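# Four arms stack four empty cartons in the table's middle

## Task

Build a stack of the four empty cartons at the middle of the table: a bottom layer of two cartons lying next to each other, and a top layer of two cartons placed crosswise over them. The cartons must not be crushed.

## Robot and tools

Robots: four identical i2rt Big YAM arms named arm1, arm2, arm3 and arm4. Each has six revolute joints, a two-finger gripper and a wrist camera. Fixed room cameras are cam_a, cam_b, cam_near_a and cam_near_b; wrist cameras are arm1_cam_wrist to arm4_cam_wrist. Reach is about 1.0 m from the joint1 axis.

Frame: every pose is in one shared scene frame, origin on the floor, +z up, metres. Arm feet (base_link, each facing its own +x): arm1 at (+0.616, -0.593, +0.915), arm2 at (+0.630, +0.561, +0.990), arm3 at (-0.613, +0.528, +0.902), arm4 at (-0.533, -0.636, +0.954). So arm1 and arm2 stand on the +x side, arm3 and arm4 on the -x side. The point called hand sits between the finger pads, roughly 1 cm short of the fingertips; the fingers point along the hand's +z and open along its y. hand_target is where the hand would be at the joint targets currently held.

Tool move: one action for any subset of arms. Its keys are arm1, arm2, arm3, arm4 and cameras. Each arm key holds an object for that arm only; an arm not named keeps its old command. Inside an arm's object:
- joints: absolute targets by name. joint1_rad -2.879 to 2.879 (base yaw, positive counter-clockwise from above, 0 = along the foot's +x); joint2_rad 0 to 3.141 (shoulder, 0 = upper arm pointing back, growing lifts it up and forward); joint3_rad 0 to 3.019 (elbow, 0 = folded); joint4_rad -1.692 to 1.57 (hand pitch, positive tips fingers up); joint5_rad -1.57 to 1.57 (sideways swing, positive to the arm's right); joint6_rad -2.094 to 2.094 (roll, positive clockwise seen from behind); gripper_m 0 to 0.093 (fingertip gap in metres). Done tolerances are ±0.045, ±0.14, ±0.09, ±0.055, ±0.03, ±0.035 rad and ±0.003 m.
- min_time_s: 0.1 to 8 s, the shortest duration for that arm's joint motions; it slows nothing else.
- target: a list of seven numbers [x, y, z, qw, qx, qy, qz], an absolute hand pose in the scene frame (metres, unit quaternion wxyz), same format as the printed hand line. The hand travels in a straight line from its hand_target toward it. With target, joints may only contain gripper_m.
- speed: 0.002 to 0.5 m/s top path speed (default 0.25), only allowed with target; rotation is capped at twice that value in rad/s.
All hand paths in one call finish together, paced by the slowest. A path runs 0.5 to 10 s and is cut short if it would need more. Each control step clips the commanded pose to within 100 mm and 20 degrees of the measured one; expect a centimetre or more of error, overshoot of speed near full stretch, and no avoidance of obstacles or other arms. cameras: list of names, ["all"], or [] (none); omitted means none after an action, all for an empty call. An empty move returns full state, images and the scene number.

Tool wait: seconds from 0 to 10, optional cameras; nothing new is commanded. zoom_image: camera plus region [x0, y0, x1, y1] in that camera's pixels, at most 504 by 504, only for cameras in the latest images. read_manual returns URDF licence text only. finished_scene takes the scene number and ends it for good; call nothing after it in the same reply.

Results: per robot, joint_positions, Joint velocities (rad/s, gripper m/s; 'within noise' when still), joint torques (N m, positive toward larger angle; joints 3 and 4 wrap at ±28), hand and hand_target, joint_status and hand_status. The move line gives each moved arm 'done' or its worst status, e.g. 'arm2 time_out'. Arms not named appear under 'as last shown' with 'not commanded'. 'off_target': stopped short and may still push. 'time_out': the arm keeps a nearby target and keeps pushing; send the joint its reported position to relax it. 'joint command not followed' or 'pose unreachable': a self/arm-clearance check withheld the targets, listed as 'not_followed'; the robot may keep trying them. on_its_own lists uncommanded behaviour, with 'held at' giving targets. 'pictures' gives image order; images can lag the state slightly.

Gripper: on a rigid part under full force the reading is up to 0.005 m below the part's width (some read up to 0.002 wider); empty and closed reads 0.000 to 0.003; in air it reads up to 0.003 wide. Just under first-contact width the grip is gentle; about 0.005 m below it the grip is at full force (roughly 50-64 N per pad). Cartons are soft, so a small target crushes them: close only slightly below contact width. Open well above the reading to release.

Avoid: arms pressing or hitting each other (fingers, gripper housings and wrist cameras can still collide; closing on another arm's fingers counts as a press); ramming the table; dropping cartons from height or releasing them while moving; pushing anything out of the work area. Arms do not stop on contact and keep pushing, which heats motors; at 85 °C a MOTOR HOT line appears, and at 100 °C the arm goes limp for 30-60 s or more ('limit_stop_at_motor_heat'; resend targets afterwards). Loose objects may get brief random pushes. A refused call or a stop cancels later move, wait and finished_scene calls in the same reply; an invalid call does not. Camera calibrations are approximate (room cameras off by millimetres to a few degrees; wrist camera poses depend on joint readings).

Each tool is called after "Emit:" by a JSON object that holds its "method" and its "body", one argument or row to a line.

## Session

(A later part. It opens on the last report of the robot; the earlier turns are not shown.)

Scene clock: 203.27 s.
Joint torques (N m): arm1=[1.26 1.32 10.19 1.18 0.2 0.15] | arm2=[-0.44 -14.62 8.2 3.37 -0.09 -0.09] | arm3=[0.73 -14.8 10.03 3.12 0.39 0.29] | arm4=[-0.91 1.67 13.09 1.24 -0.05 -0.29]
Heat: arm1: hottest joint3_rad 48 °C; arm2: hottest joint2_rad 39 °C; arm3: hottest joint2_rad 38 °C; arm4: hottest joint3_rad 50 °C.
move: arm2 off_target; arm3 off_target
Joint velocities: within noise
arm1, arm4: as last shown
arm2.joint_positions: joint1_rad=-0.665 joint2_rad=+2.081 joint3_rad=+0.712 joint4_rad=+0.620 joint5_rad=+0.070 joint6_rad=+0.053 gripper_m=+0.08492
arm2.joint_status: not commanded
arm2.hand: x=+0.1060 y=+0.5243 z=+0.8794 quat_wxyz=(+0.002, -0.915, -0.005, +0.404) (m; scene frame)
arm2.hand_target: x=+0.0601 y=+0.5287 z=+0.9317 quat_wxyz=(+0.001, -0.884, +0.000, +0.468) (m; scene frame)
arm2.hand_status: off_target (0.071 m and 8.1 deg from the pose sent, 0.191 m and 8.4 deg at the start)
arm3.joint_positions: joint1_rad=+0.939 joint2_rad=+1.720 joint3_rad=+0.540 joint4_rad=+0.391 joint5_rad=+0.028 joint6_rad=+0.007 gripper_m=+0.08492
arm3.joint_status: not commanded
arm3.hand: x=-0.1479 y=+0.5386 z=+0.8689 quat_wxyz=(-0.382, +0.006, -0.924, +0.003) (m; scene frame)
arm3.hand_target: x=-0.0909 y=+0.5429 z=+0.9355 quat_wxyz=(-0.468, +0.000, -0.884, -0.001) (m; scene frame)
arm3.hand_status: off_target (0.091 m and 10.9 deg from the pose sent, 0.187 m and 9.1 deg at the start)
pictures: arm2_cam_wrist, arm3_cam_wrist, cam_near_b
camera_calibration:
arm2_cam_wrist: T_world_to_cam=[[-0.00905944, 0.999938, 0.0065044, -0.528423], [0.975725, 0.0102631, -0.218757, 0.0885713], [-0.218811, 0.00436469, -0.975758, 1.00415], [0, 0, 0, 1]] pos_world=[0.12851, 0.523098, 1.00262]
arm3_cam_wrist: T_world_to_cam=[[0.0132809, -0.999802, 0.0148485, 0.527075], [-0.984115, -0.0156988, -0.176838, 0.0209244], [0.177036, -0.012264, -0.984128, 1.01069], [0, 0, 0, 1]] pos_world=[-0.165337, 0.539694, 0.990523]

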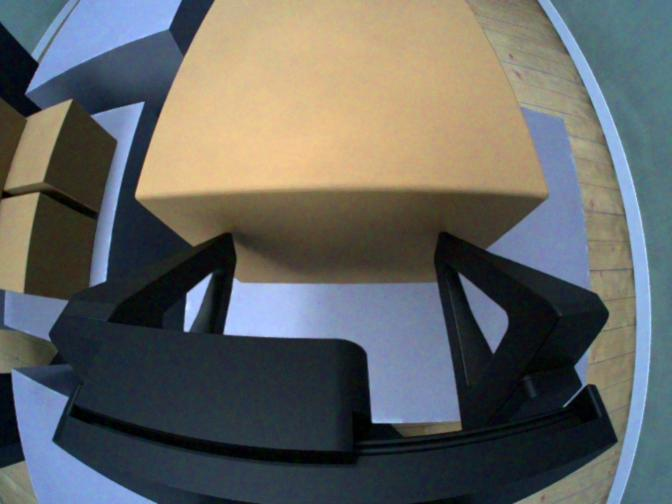

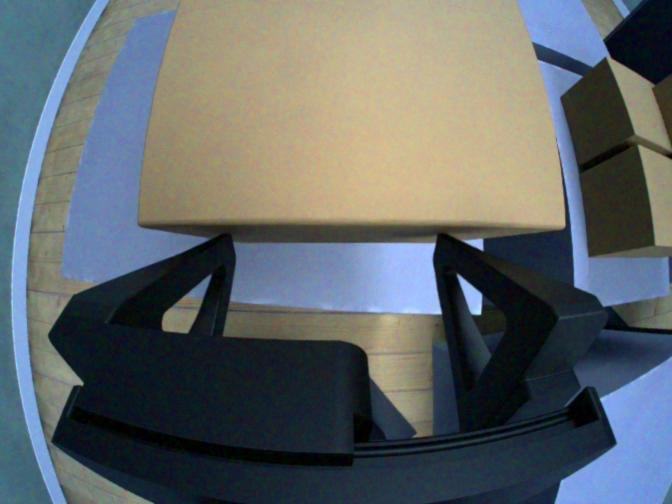

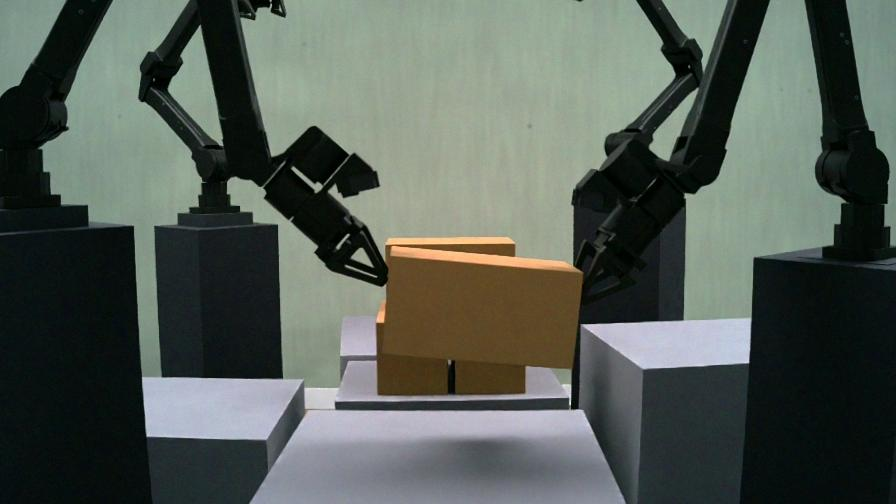

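Emit:
{"method": "move", "body": {
  "arm2": {"target":[0.062,0.378,0.937,0,-0.884,0,0.468],"speed":0.08},
  "arm3": {"target":[-0.083,0.39,0.957,-0.468,0,-0.884,0],"speed":0.08},
  "cameras": ["cam_near_b","arm2_cam_wrist","arm3_cam_wrist"]
}}

Scene clock: 207.03 s.
Joint torques (N m): arm1=[1.2 1.32 10.21 1.2 0.2 0.15] | arm2=[0.26 -13.33 12.1 2.61 0.5 -0.14] | arm3=[-0.26 -12.34 12.1 2.28 -0.2 0.31] | arm4=[-0.97 1.49 13.09 1.26 -0.04 -0.28]
Heat: arm1: hottest joint3_rad 48 °C; arm2: hottest joint2_rad 39 °C; arm3: hottest joint3_rad 39 °C; arm4: hottest joint3_rad 51 °C.
move: arm2 off_target; arm3 off_target
Joint velocities: within noise
arm1, arm4: as last shown
arm2.joint_positions: joint1_rad=-0.342 joint2_rad=+2.055 joint3_rad=+0.763 joint4_rad=+0.509 joint5_rad=+0.329 joint6_rad=+0.255 gripper_m=+0.08492
arm2.joint_status: not commanded
arm2.hand: x=+0.1192 y=+0.3971 z=+0.8928 quat_wxyz=(+0.017, -0.912, -0.011, +0.411) (m; scene frame)
arm2.hand_target: x=+0.0676 y=+0.3802 z=+0.9413 quat_wxyz=(+0.000, -0.884, +0.000, +0.468) (m; scene frame)
arm2.hand_status: off_target (0.075 m and 7.7 deg from the pose sent, 0.163 m and 8.1 deg at the start)
arm3.joint_positions: joint1_rad=+0.571 joint2_rad=+1.649 joint3_rad=+0.609 joint4_rad=+0.273 joint5_rad=-0.277 joint6_rad=-0.220 gripper_m=+0.08492
arm3.joint_status: not commanded
arm3.hand: x=-0.1384 y=+0.4127 z=+0.9084 quat_wxyz=(-0.409, +0.001, -0.913, -0.018) (m; scene frame)
arm3.hand_target: x=-0.0902 y=+0.3919 z=+0.9611 quat_wxyz=(-0.468, +0.000, -0.884, +0.000) (m; scene frame)
arm3.hand_status: off_target (0.077 m and 7.8 deg from the pose sent, 0.184 m and 10.8 deg at the start)
pictures: arm2_cam_wrist, arm3_cam_wrist, cam_near_b
camera_calibration:
arm2_cam_wrist: T_world_to_cam=[[-0.0076195, 0.999197, 0.0393244, -0.430434], [0.972481, 0.0165619, -0.232395, 0.089972], [-0.23286, 0.0364714, -0.971826, 1.00611], [0, 0, 0, 1]] pos_world=[0.143507, 0.391904, 1.0156]
arm3_cam_wrist: T_world_to_cam=[[0.0203261, -0.999409, -0.0277243, 0.440092], [-0.972332, -0.0133056, -0.233223, 0.0870858], [0.232716, 0.0316978, -0.972028, 1.02491], [0, 0, 0, 1]] pos_world=[-0.162783, 0.408503, 1.02875]

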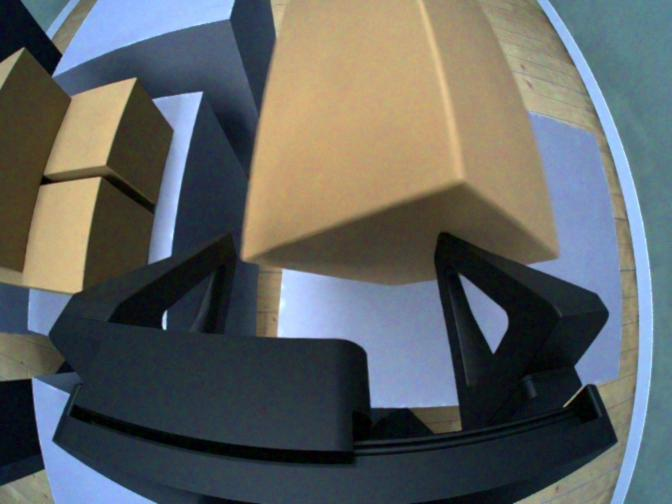

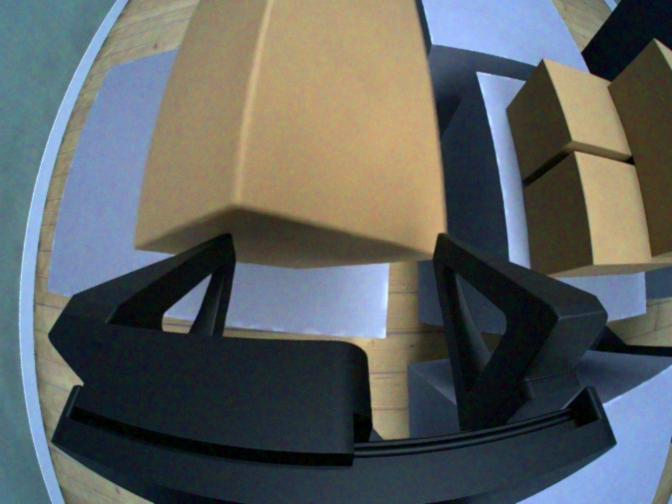

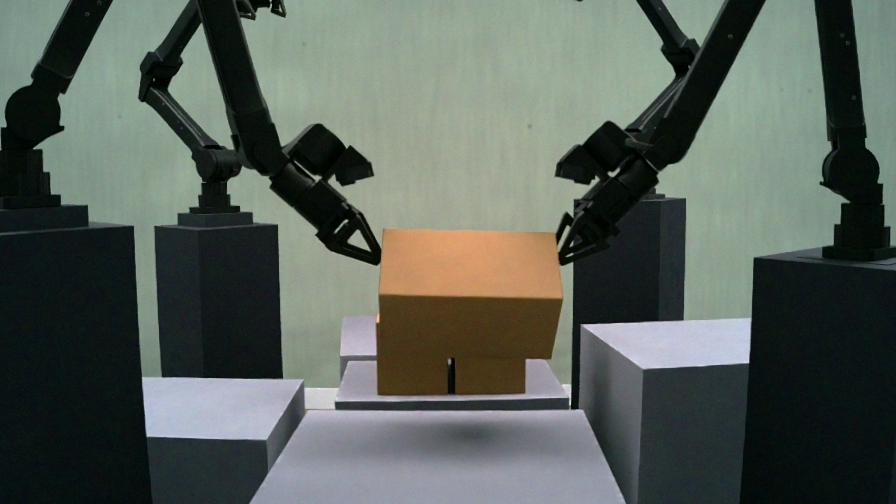

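Emit:
{"method": "move", "body": {
  "arm2": {"target":[0.060,0.25,0.965,0,-0.884,0,0.468],"speed":0.07},
  "arm3": {"target":[-0.083,0.256,0.982,-0.468,0,-0.884,0],"speed":0.07},
  "cameras": ["cam_near_b","arm2_cam_wrist","arm3_cam_wrist","cam_near_a"]
}}

Scene clock: 212.33 s.
Joint torques (N m): arm1=[1.2 1.26 10.21 1.17 0.21 0.15] | arm2=[-1.61 -14.45 14.74 2.55 0.87 -0.24] | arm3=[1.2 -13.22 13.76 2.32 -0.74 0.49] | arm4=[-1.14 1.67 13.15 1.24 -0.05 -0.29]
Heat: arm1: hottest joint3_rad 48 °C; arm2: hottest joint2_rad 39 °C; arm3: hottest joint3_rad 41 °C; arm4: hottest joint3_rad 52 °C.
move: arm2 off_target; arm3 off_target
Joint velocities: within noise
arm1, arm4: as last shown
arm2.joint_positions: joint1_rad=-0.097 joint2_rad=+2.049 joint3_rad=+0.949 joint4_rad=+0.252 joint5_rad=+0.497 joint6_rad=+0.415 gripper_m=+0.08492
arm2.joint_status: not commanded
arm2.hand: x=+0.1209 y=+0.2704 z=+0.9189 quat_wxyz=(+0.021, -0.909, -0.026, +0.415) (m; scene frame)
arm2.hand_target: x=+0.0665 y=+0.2548 z=+0.9699 quat_wxyz=(+0.001, -0.884, +0.000, +0.468) (m; scene frame)
arm2.hand_status: off_target (0.079 m and 7.7 deg from the pose sent, 0.174 m and 7.7 deg at the start)
arm3.joint_positions: joint1_rad=+0.281 joint2_rad=+1.699 joint3_rad=+0.802 joint4_rad=+0.056 joint5_rad=-0.484 joint6_rad=-0.409 gripper_m=+0.08492
arm3.joint_status: not commanded
arm3.hand: x=-0.1377 y=+0.2850 z=+0.9313 quat_wxyz=(-0.413, -0.013, -0.910, -0.026) (m; scene frame)
arm3.hand_target: x=-0.0907 y=+0.2605 z=+0.9863 quat_wxyz=(-0.468, +0.001, -0.884, -0.001) (m; scene frame)
arm3.hand_status: off_target (0.080 m and 7.7 deg from the pose sent, 0.182 m and 7.8 deg at the start)
pictures: arm2_cam_wrist, arm3_cam_wrist, cam_near_a, cam_near_b
camera_calibration:
arm2_cam_wrist: T_world_to_cam=[[-0.0309801, 0.997787, 0.05884, -0.319563], [0.96928, 0.0443615, -0.241927, 0.0981421], [-0.244002, 0.0495375, -0.968509, 1.03132], [0, 0, 0, 1]] pos_world=[0.146616, 0.263413, 1.04139]
arm3_cam_wrist: T_world_to_cam=[[0.00161616, -0.998576, -0.053315, 0.334017], [-0.969892, 0.0114186, -0.243269, 0.0941511], [0.243531, 0.0521029, -0.968493, 1.04351], [0, 0, 0, 1]] pos_world=[-0.163351, 0.278097, 1.05135]

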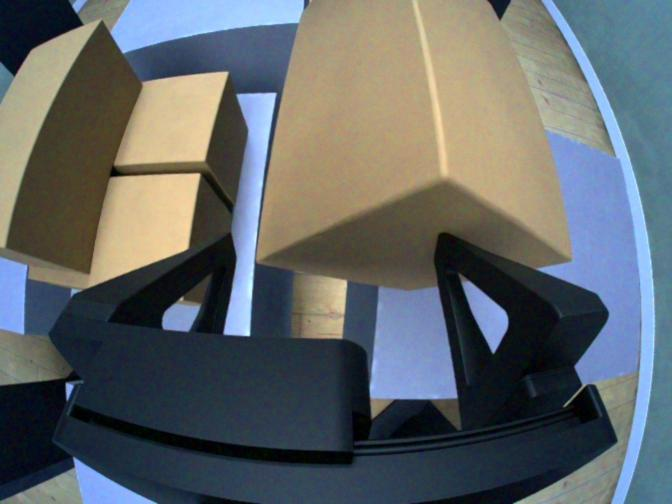

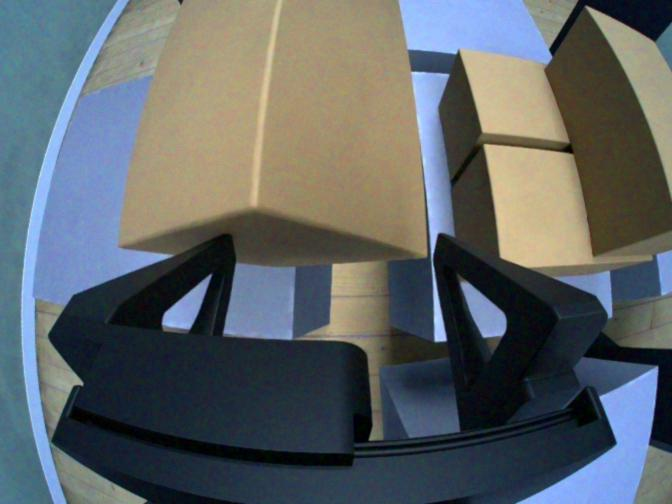

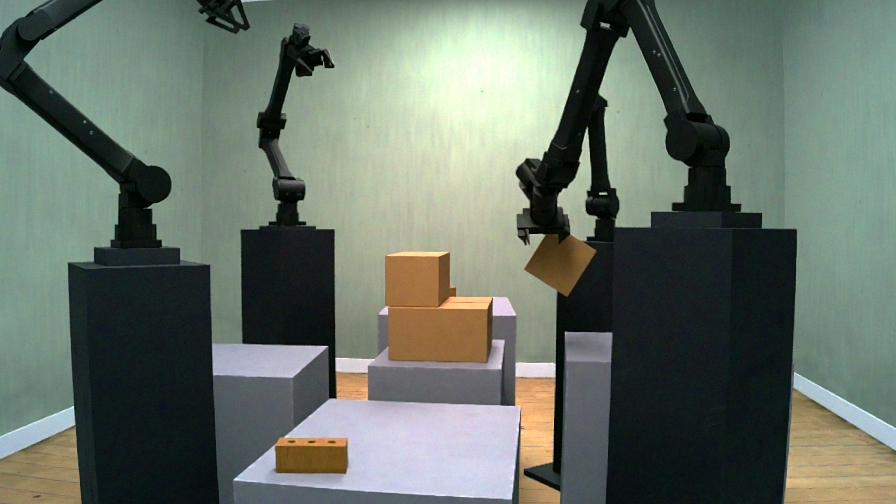

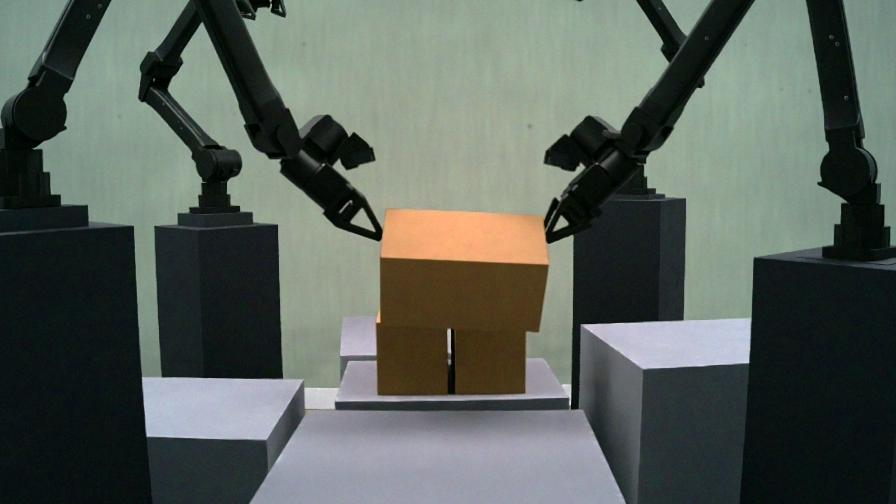

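Emit:
{"method": "move", "body": {
  "arm2": {"target":[0.060,0.15,0.985,0,-0.884,0,0.468],"speed":0.07},
  "arm3": {"target":[-0.083,0.153,0.998,-0.468,0,-0.884,0],"speed":0.07},
  "cameras": ["cam_near_b","arm2_cam_wrist","arm3_cam_wrist","cam_near_a"]
}}

Scene clock: 218.23 s.
Joint torques (N m): arm1=[1.26 1.32 10.21 1.17 0.2 0.14] | arm2=[-4.95 -12.81 14.05 1.77 1.14 -0.15] | arm3=[1.32 -15.85 15.19 2.43 -1.04 0.49] | arm4=[-1.14 1.79 13.07 1.26 -0.05 -0.28]
Heat: arm1: hottest joint3_rad 48 °C; arm2: hottest joint2_rad 39 °C; arm3: hottest joint3_rad 42 °C; arm4: hottest joint3_rad 53 °C.
move: arm2 off_target; arm3 off_target
Joint velocities: within noise
arm1.joint_positions: joint1_rad=+0.164 joint2_rad=+0.622 joint3_rad=+1.350 joint4_rad=-1.391 joint5_rad=+0.097 joint6_rad=+0.293 gripper_m=+0.08507
arm1.joint_status: not commanded
arm1.hand: x=+0.4398 y=-0.4380 z=+1.4233 quat_wxyz=(-0.119, +0.791, -0.425, -0.423) (m; scene frame)
arm1.hand_target: x=+0.4440 y=-0.4449 z=+1.4457 quat_wxyz=(-0.119, +0.783, -0.419, -0.444) (m; scene frame)
arm1.hand_status: not commanded
arm2.joint_positions: joint1_rad=+0.070 joint2_rad=+2.088 joint3_rad=+1.206 joint4_rad=+0.051 joint5_rad=+0.590 joint6_rad=+0.512 gripper_m=+0.08492
arm2.joint_status: not commanded
arm2.hand: x=+0.1132 y=+0.1418 z=+0.9641 quat_wxyz=(-0.003, -0.896, -0.037, +0.443) (m; scene frame)
arm2.hand_target: x=+0.0641 y=+0.1540 z=+0.9869 quat_wxyz=(+0.001, -0.884, +0.000, +0.468) (m; scene frame)
arm2.hand_status: off_target (0.058 m and 5.3 deg from the pose sent, 0.150 m and 7.7 deg at the start)
arm3.joint_positions: joint1_rad=+0.121 joint2_rad=+1.809 joint3_rad=+1.008 joint4_rad=-0.131 joint5_rad=-0.599 joint6_rad=-0.540 gripper_m=+0.08493
arm3.joint_status: not commanded
arm3.hand: x=-0.1386 y=+0.1925 z=+0.9352 quat_wxyz=(-0.410, -0.019, -0.911, -0.039) (m; scene frame)
arm3.hand_target: x=-0.0921 y=+0.1603 z=+1.0032 quat_wxyz=(-0.469, +0.001, -0.883, -0.001) (m; scene frame)
arm3.hand_status: off_target (0.093 m and 8.8 deg from the pose sent, 0.158 m and 7.7 deg at the start)
arm4.joint_positions: joint1_rad=-0.374 joint2_rad=+0.621 joint3_rad=+1.353 joint4_rad=-1.271 joint5_rad=-0.268 joint6_rad=+0.309 gripper_m=+0.08505
arm4.joint_status: not commanded
arm4.hand: x=-0.3598 y=-0.4584 z=+1.4913 quat_wxyz=(-0.386, +0.197, -0.841, -0.323) (m; scene frame)
arm4.hand_target: x=-0.3639 y=-0.4656 z=+1.5128 quat_wxyz=(-0.406, +0.195, -0.832, -0.325) (m; scene frame)
arm4.hand_status: not commanded
pictures: arm2_cam_wrist, arm3_cam_wrist, cam_near_a, cam_near_b
camera_calibration:
arm2_cam_wrist: T_world_to_cam=[[-0.070517, 0.997146, 0.026965, -0.158858], [0.950813, 0.0753654, -0.300457, 0.176356], [-0.301631, 0.00445137, -0.953414, 1.07783], [0, 0, 0, 1]] pos_world=[0.146224, 0.140315, 1.08489]
arm3_cam_wrist: T_world_to_cam=[[0.000520979, -0.996625, -0.082086, 0.268261], [-0.971397, 0.018988, -0.236703, 0.0875074], [0.237463, 0.0798614, -0.968108, 1.04578], [0, 0, 0, 1]] pos_world=[-0.163469, 0.182177, 1.05516]

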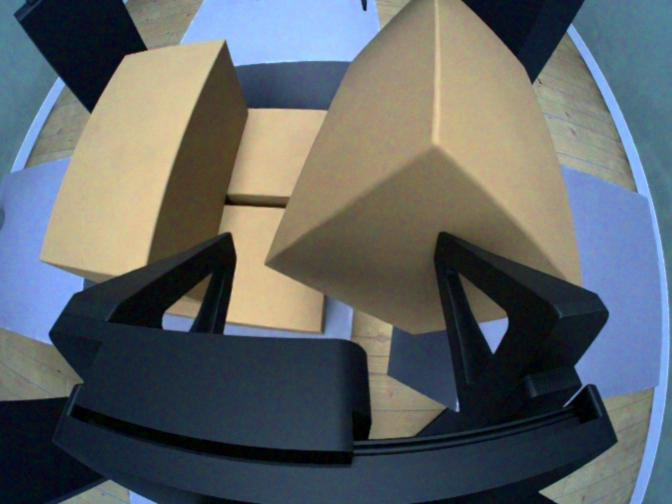

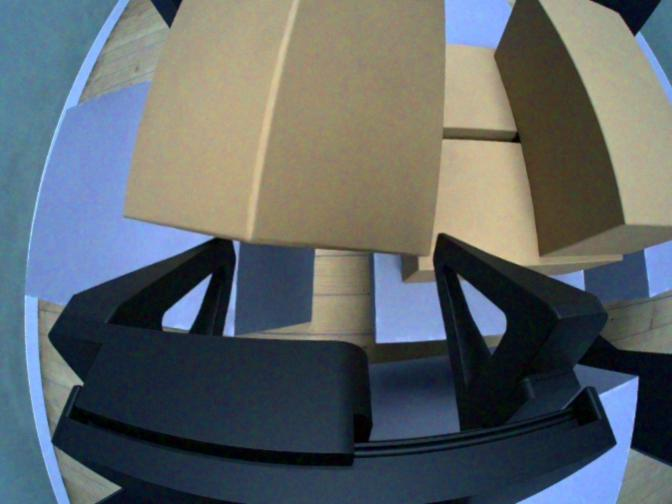

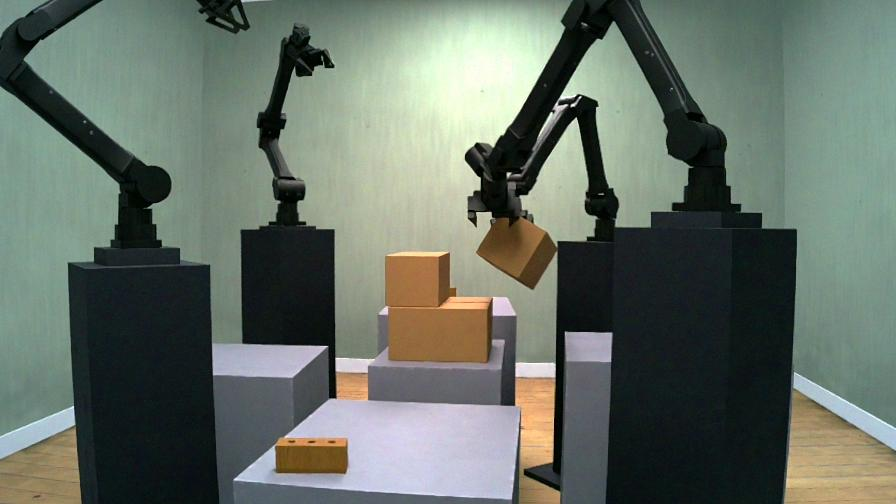

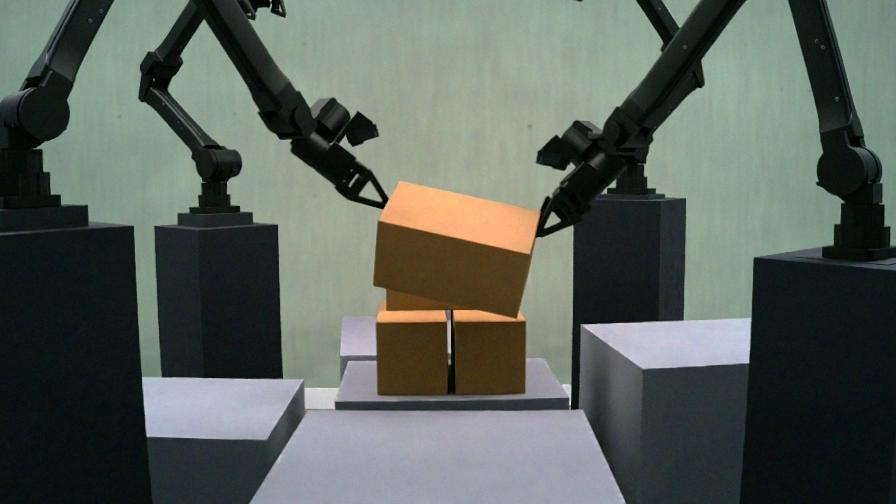

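Emit:
{"method": "move", "body": {
  "arm2": {"target":[0.060,0.15,0.968,0,-0.884,0,0.468],"speed":0.05},
  "arm3": {"target":[-0.083,0.108,1.010,-0.468,0,-0.884,0],"speed":0.05},
  "cameras": ["cam_near_b","arm2_cam_wrist","arm3_cam_wrist","cam_near_a"]
}}

Scene clock: 220.73 s.
Joint torques (N m): arm1=[1.26 1.32 10.21 1.18 0.2 0.14] | arm2=[-5.01 -16.97 12.83 3.51 0.95 -0.39] | arm3=[4.78 -14.33 12.48 1.76 -1.48 0.44] | arm4=[-1.03 1.79 13.12 1.32 -0.04 -0.29]
Heat: arm1: hottest joint3_rad 48 °C; arm2: hottest joint2_rad 39 °C; arm3: hottest joint3_rad 43 °C; arm4: hottest joint3_rad 53 °C.
move: arm2 off_target; arm3 off_target
Joint velocities: within noise
arm1, arm4: as last shown
arm2.joint_positions: joint1_rad=+0.067 joint2_rad=+2.164 joint3_rad=+1.206 joint4_rad=+0.050 joint5_rad=+0.600 joint6_rad=+0.539 gripper_m=+0.08492
arm2.joint_status: not commanded
arm2.hand: x=+0.1204 y=+0.1550 z=+0.9171 quat_wxyz=(+0.020, -0.906, -0.034, +0.421) (m; scene frame)
arm2.hand_target: x=+0.0651 y=+0.1555 z=+0.9709 quat_wxyz=(+0.002, -0.883, +0.001, +0.469) (m; scene frame)
arm2.hand_status: off_target (0.079 m and 7.5 deg from the pose sent, 0.054 m and 5.3 deg at the start)
arm3.joint_positions: joint1_rad=+0.024 joint2_rad=+1.840 joint3_rad=+1.199 joint4_rad=-0.210 joint5_rad=-0.626 joint6_rad=-0.579 gripper_m=+0.08492
arm3.joint_status: not commanded
arm3.hand: x=-0.1304 y=+0.1016 z=+0.9887 quat_wxyz=(-0.443, -0.027, -0.896, +0.007) (m; scene frame)
arm3.hand_target: x=-0.0866 y=+0.1116 z=+1.0110 quat_wxyz=(-0.468, +0.000, -0.884, -0.001) (m; scene frame)
arm3.hand_status: off_target (0.052 m and 4.5 deg from the pose sent, 0.126 m and 8.8 deg at the start)
pictures: arm2_cam_wrist, arm3_cam_wrist, cam_near_a, cam_near_b
camera_calibration:
arm2_cam_wrist: T_world_to_cam=[[-0.0460246, 0.996905, 0.0637423, -0.206901], [0.965484, 0.0607683, -0.253273, 0.111585], [-0.256362, 0.0498854, -0.965293, 1.03361], [0, 0, 0, 1]] pos_world=[0.147721, 0.147918, 1.03918]
arm3_cam_wrist: T_world_to_cam=[[-0.0517011, -0.99863, -0.00812338, 0.1023], [-0.950453, 0.0517004, -0.30654, 0.178222], [0.306539, -0.00812753, -0.951823, 1.10473], [0, 0, 0, 1]] pos_world=[-0.163963, 0.101924, 1.10697]

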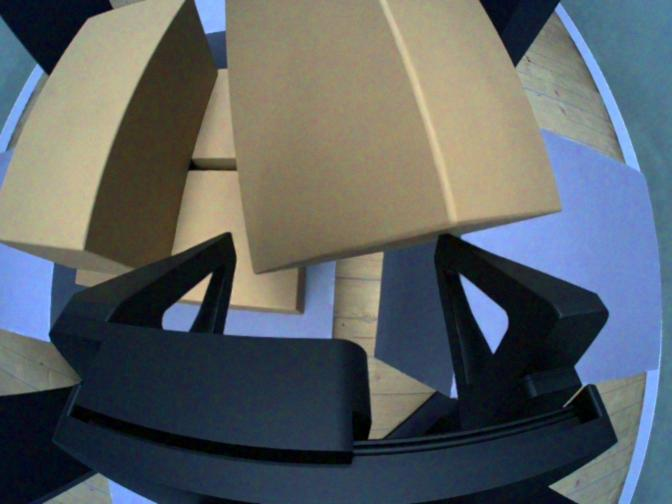

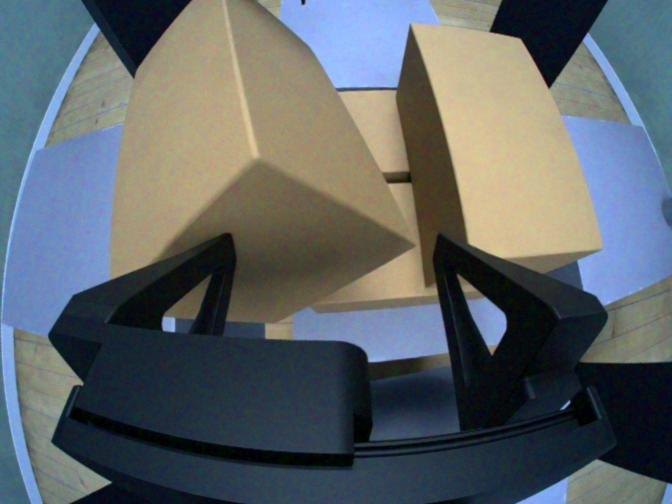

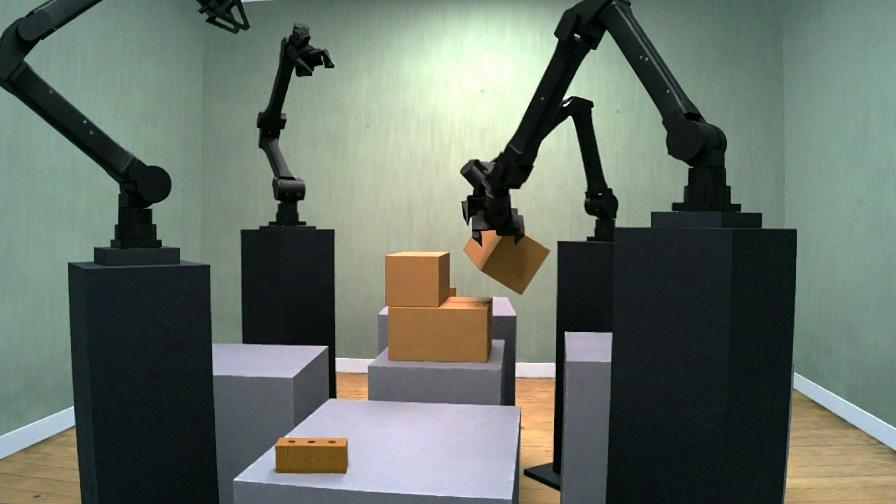

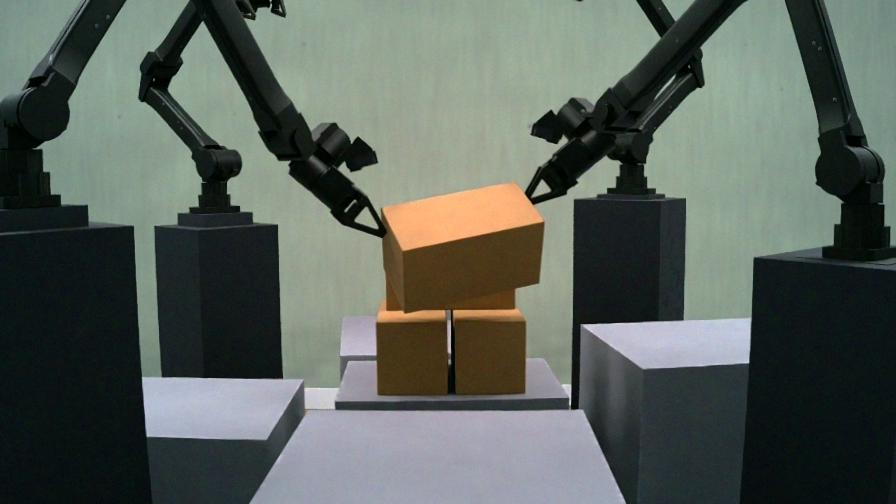

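Emit:
{"method": "move", "body": {
  "arm2": {"target":[0.062,0.15,0.985,0,-0.884,0,0.468],"speed":0.05},
  "arm3": {"target":[-0.083,0.14,0.985,-0.468,0,-0.884,0],"speed":0.05},
  "cameras": ["cam_near_b","cam_near_a"]
}}

Scene clock: 222.80 s.
Joint torques (N m): arm1=[1.2 1.26 10.22 1.18 0.21 0.15] | arm2=[-2.78 -19.19 12.52 2.81 0.77 -0.4] | arm3=[7.53 -15.15 8.62 2.51 -1.19 0.46] | arm4=[-1.08 1.61 13.15 1.25 -0.03 -0.29]
Heat: arm1: hottest joint3_rad 48 °C; arm2: hottest joint2_rad 39 °C; arm3: hottest joint3_rad 43 °C; arm4: hottest joint3_rad 53 °C.
move: arm2 off_target; arm3 off_target
Joint velocities: within noise
arm1, arm4: as last shown
arm2.joint_positions: joint1_rad=+0.054 joint2_rad=+2.164 joint3_rad=+1.206 joint4_rad=+0.026 joint5_rad=+0.606 joint6_rad=+0.540 gripper_m=+0.08493
arm2.joint_status: not commanded
arm2.hand: x=+0.1180 y=+0.1652 z=+0.9144 quat_wxyz=(+0.033, -0.909, -0.030, +0.415) (m; scene frame)
arm2.hand_target: x=+0.0673 y=+0.1555 z=+0.9873 quat_wxyz=(+0.002, -0.883, +0.001, +0.469) (m; scene frame)
arm2.hand_status: off_target (0.091 m and 8.5 deg from the pose sent, 0.090 m and 7.5 deg at the start)
arm3.joint_positions: joint1_rad=+0.026 joint2_rad=+1.841 joint3_rad=+1.153 joint4_rad=-0.120 joint5_rad=-0.606 joint6_rad=-0.551 gripper_m=+0.08492
arm3.joint_status: not commanded
arm3.hand: x=-0.1333 y=+0.1029 z=+0.9791 quat_wxyz=(-0.451, -0.036, -0.892, +0.022) (m; scene frame)
arm3.hand_target: x=-0.0878 y=+0.1421 z=+0.9856 quat_wxyz=(-0.467, +0.000, -0.884, -0.001) (m; scene frame)
arm3.hand_status: off_target (0.063 m and 5.3 deg from the pose sent, 0.061 m and 4.5 deg at the start)
pictures: cam_near_a, cam_near_b

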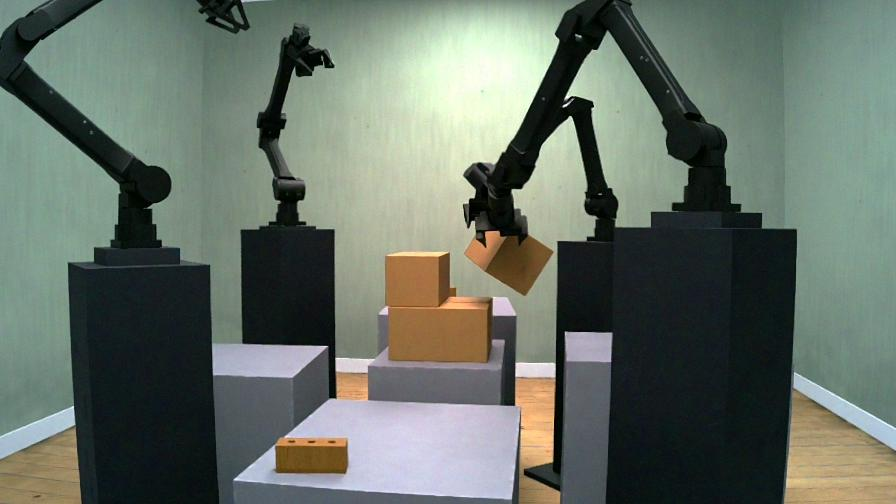

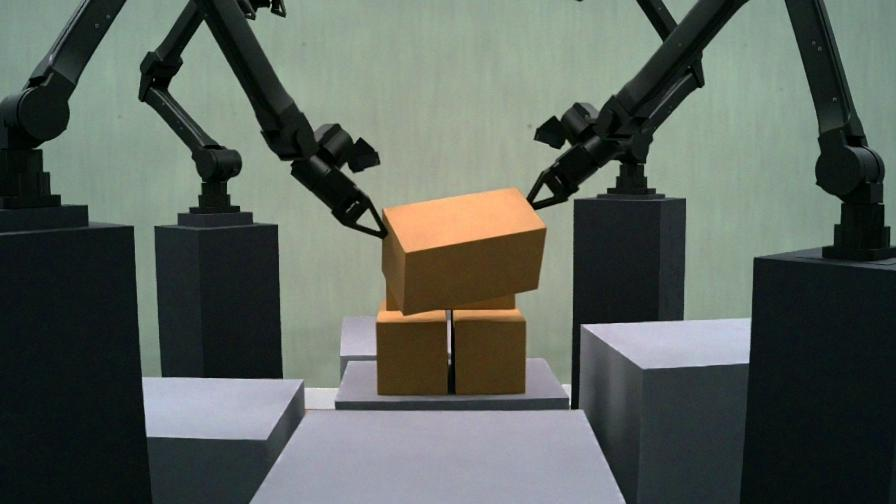

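Emit:
{"method": "move", "body": {
  "arm2": {"target":[0.066,0.138,1.0,0,-0.884,0,0.468],"speed":0.05},
  "arm3": {"target":[-0.085,0.145,0.978,-0.468,0,-0.884,0],"speed":0.05},
  "cameras": ["cam_near_b","cam_near_a"]
}}

Scene clock: 224.37 s.
Joint torques (N m): arm1=[1.2 1.32 10.21 1.18 0.2 0.14] | arm2=[-1.38 -18.32 14.12 2.99 0.76 -0.26] | arm3=[7.3 -15.56 8.83 2.66 -1.26 0.49] | arm4=[-1.08 1.55 13.11 1.28 -0.04 -0.28]
Heat: arm1: hottest joint3_rad 48 °C; arm2: hottest joint2_rad 39 °C; arm3: hottest joint3_rad 43 °C; arm4: hottest joint3_rad 54 °C.
move: arm2 off_target; arm3 off_target
Joint velocities: within noise
arm1, arm4: as last shown
arm2.joint_positions: joint1_rad=+0.054 joint2_rad=+2.141 joint3_rad=+1.206 joint4_rad=-0.021 joint5_rad=+0.619 joint6_rad=+0.549 gripper_m=+0.08493
arm2.joint_status: not commanded
arm2.hand: x=+0.1196 y=+0.1696 z=+0.9237 quat_wxyz=(+0.044, -0.910, -0.028, +0.410) (m; scene frame)
arm2.hand_target: x=+0.0725 y=+0.1445 z=+1.0036 quat_wxyz=(+0.001, -0.883, +0.001, +0.469) (m; scene frame)
arm2.hand_status: off_target (0.098 m and 9.4 deg from the pose sent, 0.104 m and 8.5 deg at the start; pose on its path clipped on 4 of 31 steps)
arm3.joint_positions: joint1_rad=+0.035 joint2_rad=+1.847 joint3_rad=+1.127 joint4_rad=-0.099 joint5_rad=-0.602 joint6_rad=-0.550 gripper_m=+0.08492
arm3.joint_status: not commanded
arm3.hand: x=-0.1349 y=+0.1124 z=+0.9667 quat_wxyz=(-0.447, -0.035, -0.894, +0.017) (m; scene frame)
arm3.hand_target: x=-0.0895 y=+0.1472 z=+0.9787 quat_wxyz=(-0.467, +0.000, -0.884, -0.001) (m; scene frame)
arm3.hand_status: off_target (0.061 m and 5.2 deg from the pose sent, 0.064 m and 5.3 deg at the start)
pictures: cam_near_a, cam_near_b

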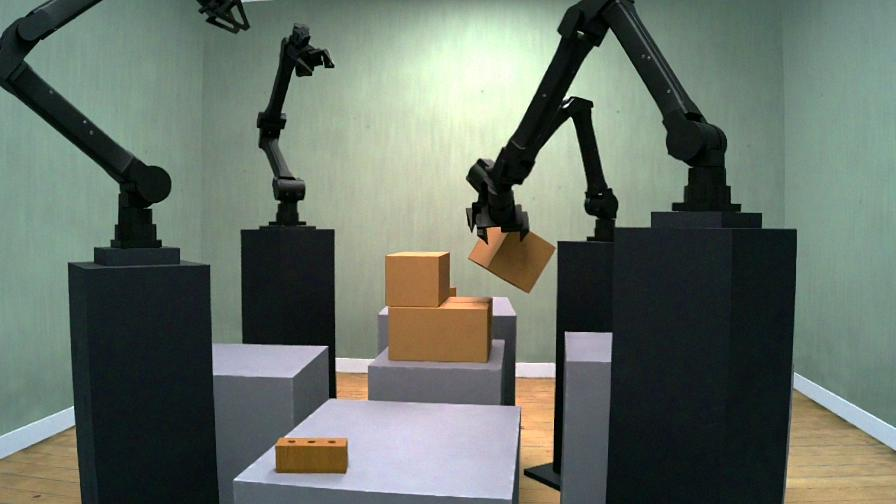

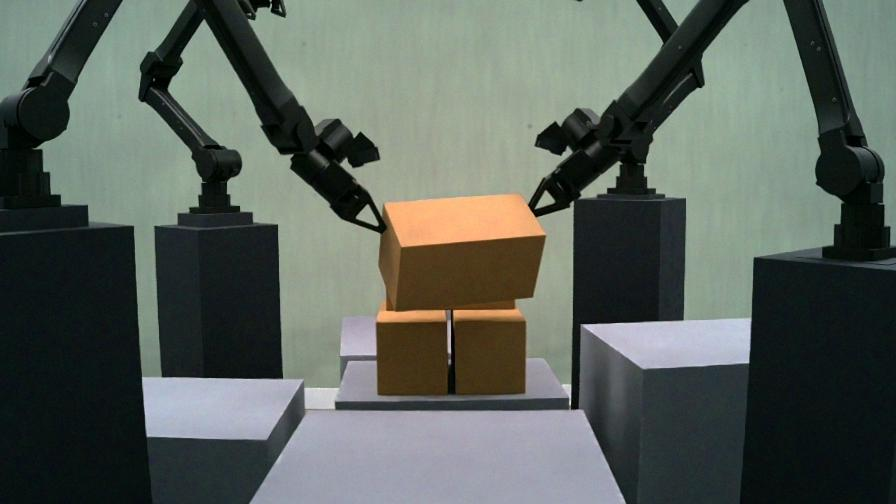

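Emit:
{"method": "move", "body": {
  "arm2": {"target":[0.068,0.105,1.003,0,-0.884,0,0.468],"speed":0.05},
  "arm3": {"target":[-0.085,0.155,0.968,-0.468,0,-0.884,0],"speed":0.05},
  "cameras": ["cam_near_b","cam_near_a"]
}}

Scene clock: 226.50 s.
Joint torques (N m): arm1=[1.14 1.32 10.19 1.17 0.2 0.14] | arm2=[-4.25 -15.21 13.26 1.84 1.02 -0.17] | arm3=[3.08 -17.26 10.41 3.32 -0.93 0.59] | arm4=[-1.08 1.61 13.07 1.28 -0.05 -0.28]
Heat: arm1: hottest joint3_rad 49 °C; arm2: hottest joint2_rad 40 °C; arm3: hottest joint3_rad 44 °C; arm4: hottest joint3_rad 54 °C.
move: arm2 off_target; arm3 off_target
Joint velocities: within noise
arm1, arm4: as last shown
arm2.joint_positions: joint1_rad=+0.127 joint2_rad=+2.124 joint3_rad=+1.331 joint4_rad=-0.068 joint5_rad=+0.638 joint6_rad=+0.569 gripper_m=+0.08493
arm2.joint_status: not commanded
arm2.hand: x=+0.1150 y=+0.0958 z=+0.9776 quat_wxyz=(-0.001, -0.895, -0.032, +0.446) (m; scene frame)
arm2.hand_target: x=+0.0711 y=+0.1081 z=+1.0041 quat_wxyz=(+0.001, -0.884, +0.000, +0.468) (m; scene frame)
arm2.hand_status: off_target (0.054 m and 4.7 deg from the pose sent, 0.115 m and 9.4 deg at the start; pose on its path clipped on 4 of 51 steps)
arm3.joint_positions: joint1_rad=+0.102 joint2_rad=+1.881 joint3_rad=+1.064 joint4_rad=-0.077 joint5_rad=-0.602 joint6_rad=-0.547 gripper_m=+0.08493
arm3.joint_status: not commanded
arm3.hand: x=-0.1263 y=+0.1646 z=+0.9238 quat_wxyz=(-0.423, -0.018, -0.906, -0.022) (m; scene frame)
arm3.hand_target: x=-0.0886 y=+0.1584 z=+0.9699 quat_wxyz=(-0.468, +0.001, -0.884, -0.002) (m; scene frame)
arm3.hand_status: off_target (0.061 m and 6.6 deg from the pose sent, 0.066 m and 5.2 deg at the start)
pictures: cam_near_a, cam_near_b

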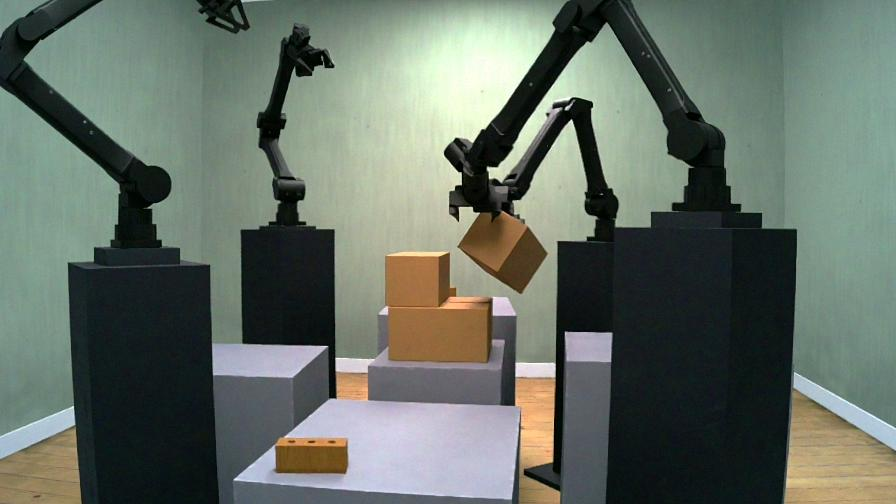

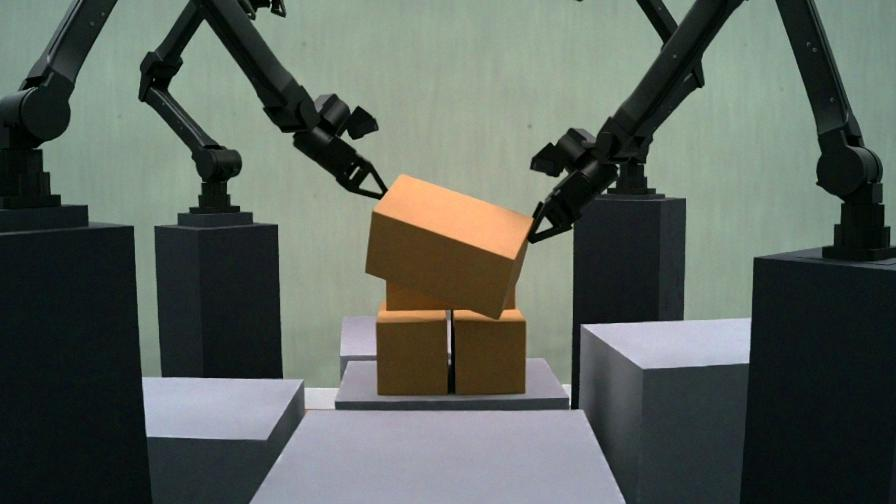

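Emit:
{"method": "move", "body": {
  "arm2": {"target":[0.068,0.118,0.968,0,-0.884,0,0.468],"speed":0.05},
  "arm3": {"target":[-0.085,0.118,0.972,-0.468,0,-0.884,0],"speed":0.05},
  "cameras": ["cam_near_b","cam_near_a"]
}}

Scene clock: 228.53 s.
Joint torques (N m): arm1=[1.2 1.32 10.22 1.17 0.2 0.14] | arm2=[-4.78 -14.21 9.7 3.17 0.72 -0.23] | arm3=[0.79 -17.44 14.06 2.19 -1 0.41] | arm4=[-0.97 1.49 13.11 1.26 -0.05 -0.29]
Heat: arm1: hottest joint3_rad 49 °C; arm2: hottest joint2_rad 40 °C; arm3: hottest joint3_rad 44 °C; arm4: hottest joint3_rad 54 °C.
move: arm2 off_target; arm3 off_target
Joint velocities: within noise
arm1, arm4: as last shown
arm2.joint_positions: joint1_rad=+0.127 joint2_rad=+2.151 joint3_rad=+1.331 joint4_rad=-0.005 joint5_rad=+0.636 joint6_rad=+0.566 gripper_m=+0.08493
arm2.joint_status: not commanded
arm2.hand: x=+0.1114 y=+0.0910 z=+0.9681 quat_wxyz=(-0.013, -0.890, -0.028, +0.455) (m; scene frame)
arm2.hand_target: x=+0.0713 y=+0.1202 z=+0.9687 quat_wxyz=(+0.001, -0.884, +0.000, +0.468) (m; scene frame)
arm2.hand_status: off_target (0.051 m and 3.9 deg from the pose sent, 0.053 m and 4.7 deg at the start)
arm3.joint_positions: joint1_rad=+0.082 joint2_rad=+1.911 joint3_rad=+1.090 joint4_rad=-0.118 joint5_rad=-0.633 joint6_rad=-0.574 gripper_m=+0.08493
arm3.joint_status: not commanded
arm3.hand: x=-0.1307 y=+0.1583 z=+0.9142 quat_wxyz=(-0.418, -0.017, -0.908, -0.038) (m; scene frame)
arm3.hand_target: x=-0.0920 y=+0.1242 z=+0.9761 quat_wxyz=(-0.468, +0.001, -0.884, +0.000) (m; scene frame)
arm3.hand_status: off_target (0.084 m and 8.0 deg from the pose sent, 0.079 m and 6.6 deg at the start)
pictures: cam_near_a, cam_near_b

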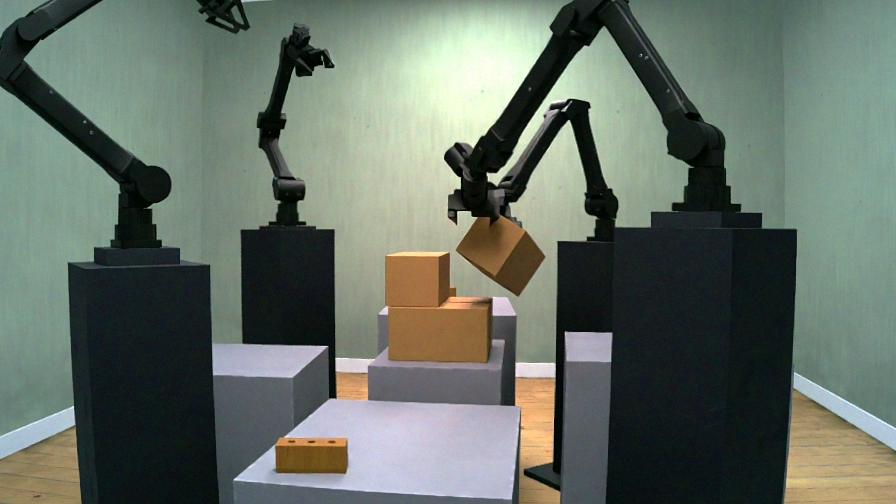

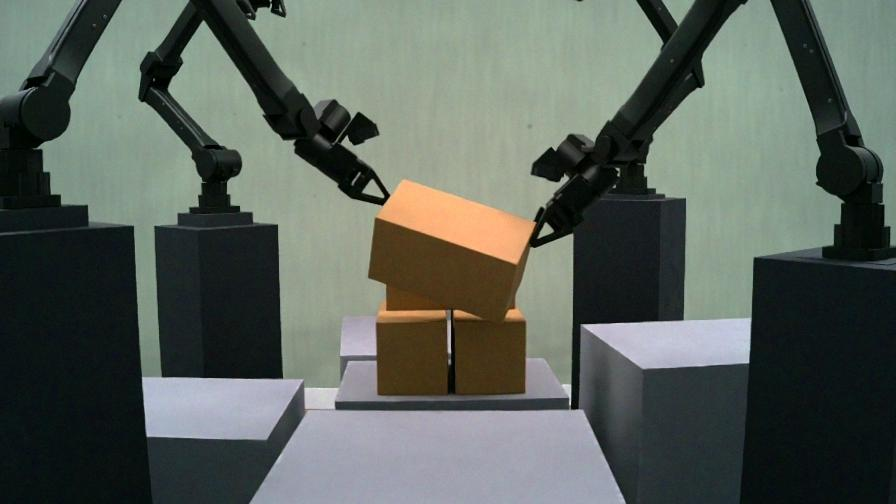

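Emit:
{"method": "move", "body": {
  "arm2": {"target":[0.065,0.122,0.948,0,-0.884,0,0.468],"speed":0.05},
  "arm3": {"target":[-0.088,0.098,0.984,-0.468,0,-0.884,0],"speed":0.05},
  "cameras": ["cam_near_b","cam_near_a"]
}}

Scene clock: 230.37 s.
Joint torques (N m): arm1=[1.26 1.26 10.19 1.18 0.21 0.15] | arm2=[-5.77 -15.15 9.1 3.45 0.95 -0.29] | arm3=[2.2 -17.38 14.87 2.29 -1.22 0.49] | arm4=[-1.26 1.67 13.12 1.21 -0.04 -0.28]
Heat: arm1: hottest joint3_rad 49 °C; arm2: hottest joint2_rad 40 °C; arm3: hottest joint3_rad 45 °C; arm4: hottest joint3_rad 54 °C.
move: arm2 off_target; arm3 off_target
Joint velocities: within noise
arm1, arm4: as last shown
arm2.joint_positions: joint1_rad=+0.127 joint2_rad=+2.201 joint3_rad=+1.331 joint4_rad=+0.029 joint5_rad=+0.626 joint6_rad=+0.564 gripper_m=+0.08493
arm2.joint_status: not commanded
arm2.hand: x=+0.1138 y=+0.0920 z=+0.9388 quat_wxyz=(-0.010, -0.893, -0.034, +0.448) (m; scene frame)
arm2.hand_target: x=+0.0687 y=+0.1244 z=+0.9486 quat_wxyz=(+0.001, -0.884, +0.000, +0.468) (m; scene frame)
arm2.hand_status: off_target (0.058 m and 4.7 deg from the pose sent, 0.059 m and 3.9 deg at the start)
arm3.joint_positions: joint1_rad=+0.038 joint2_rad=+1.911 joint3_rad=+1.132 joint4_rad=-0.183 joint5_rad=-0.649 joint6_rad=-0.605 gripper_m=+0.08493
arm3.joint_status: not commanded
arm3.hand: x=-0.1417 y=+0.1338 z=+0.9236 quat_wxyz=(-0.416, -0.024, -0.908, -0.037) (m; scene frame)
arm3.hand_target: x=-0.0957 y=+0.1057 z=+0.9886 quat_wxyz=(-0.469, +0.001, -0.883, -0.001) (m; scene frame)
arm3.hand_status: off_target (0.088 m and 8.3 deg from the pose sent, 0.102 m and 8.0 deg at the start)
pictures: cam_near_a, cam_near_b

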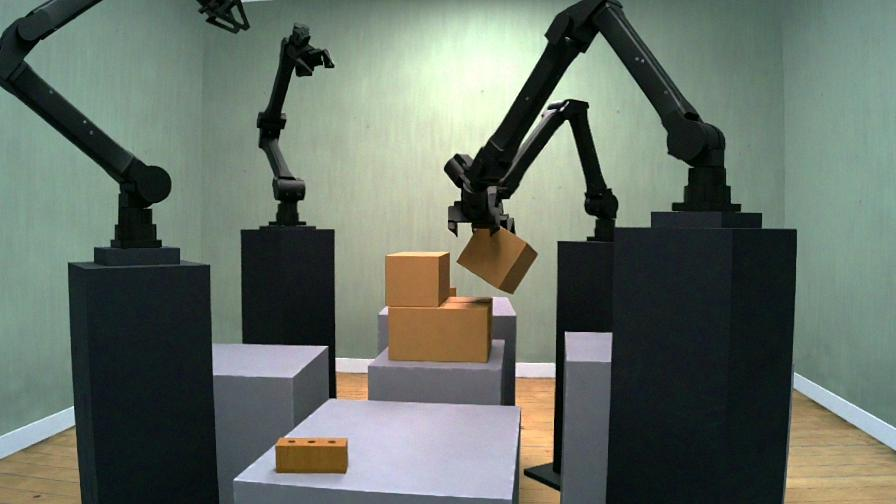

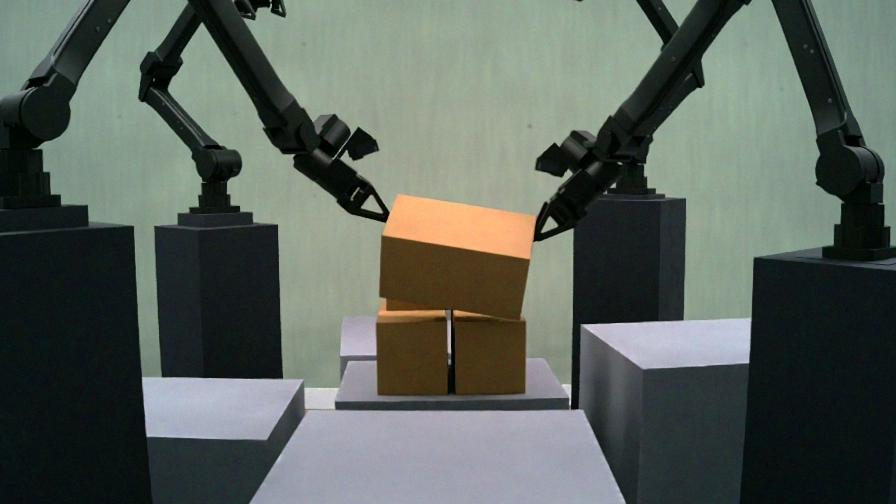

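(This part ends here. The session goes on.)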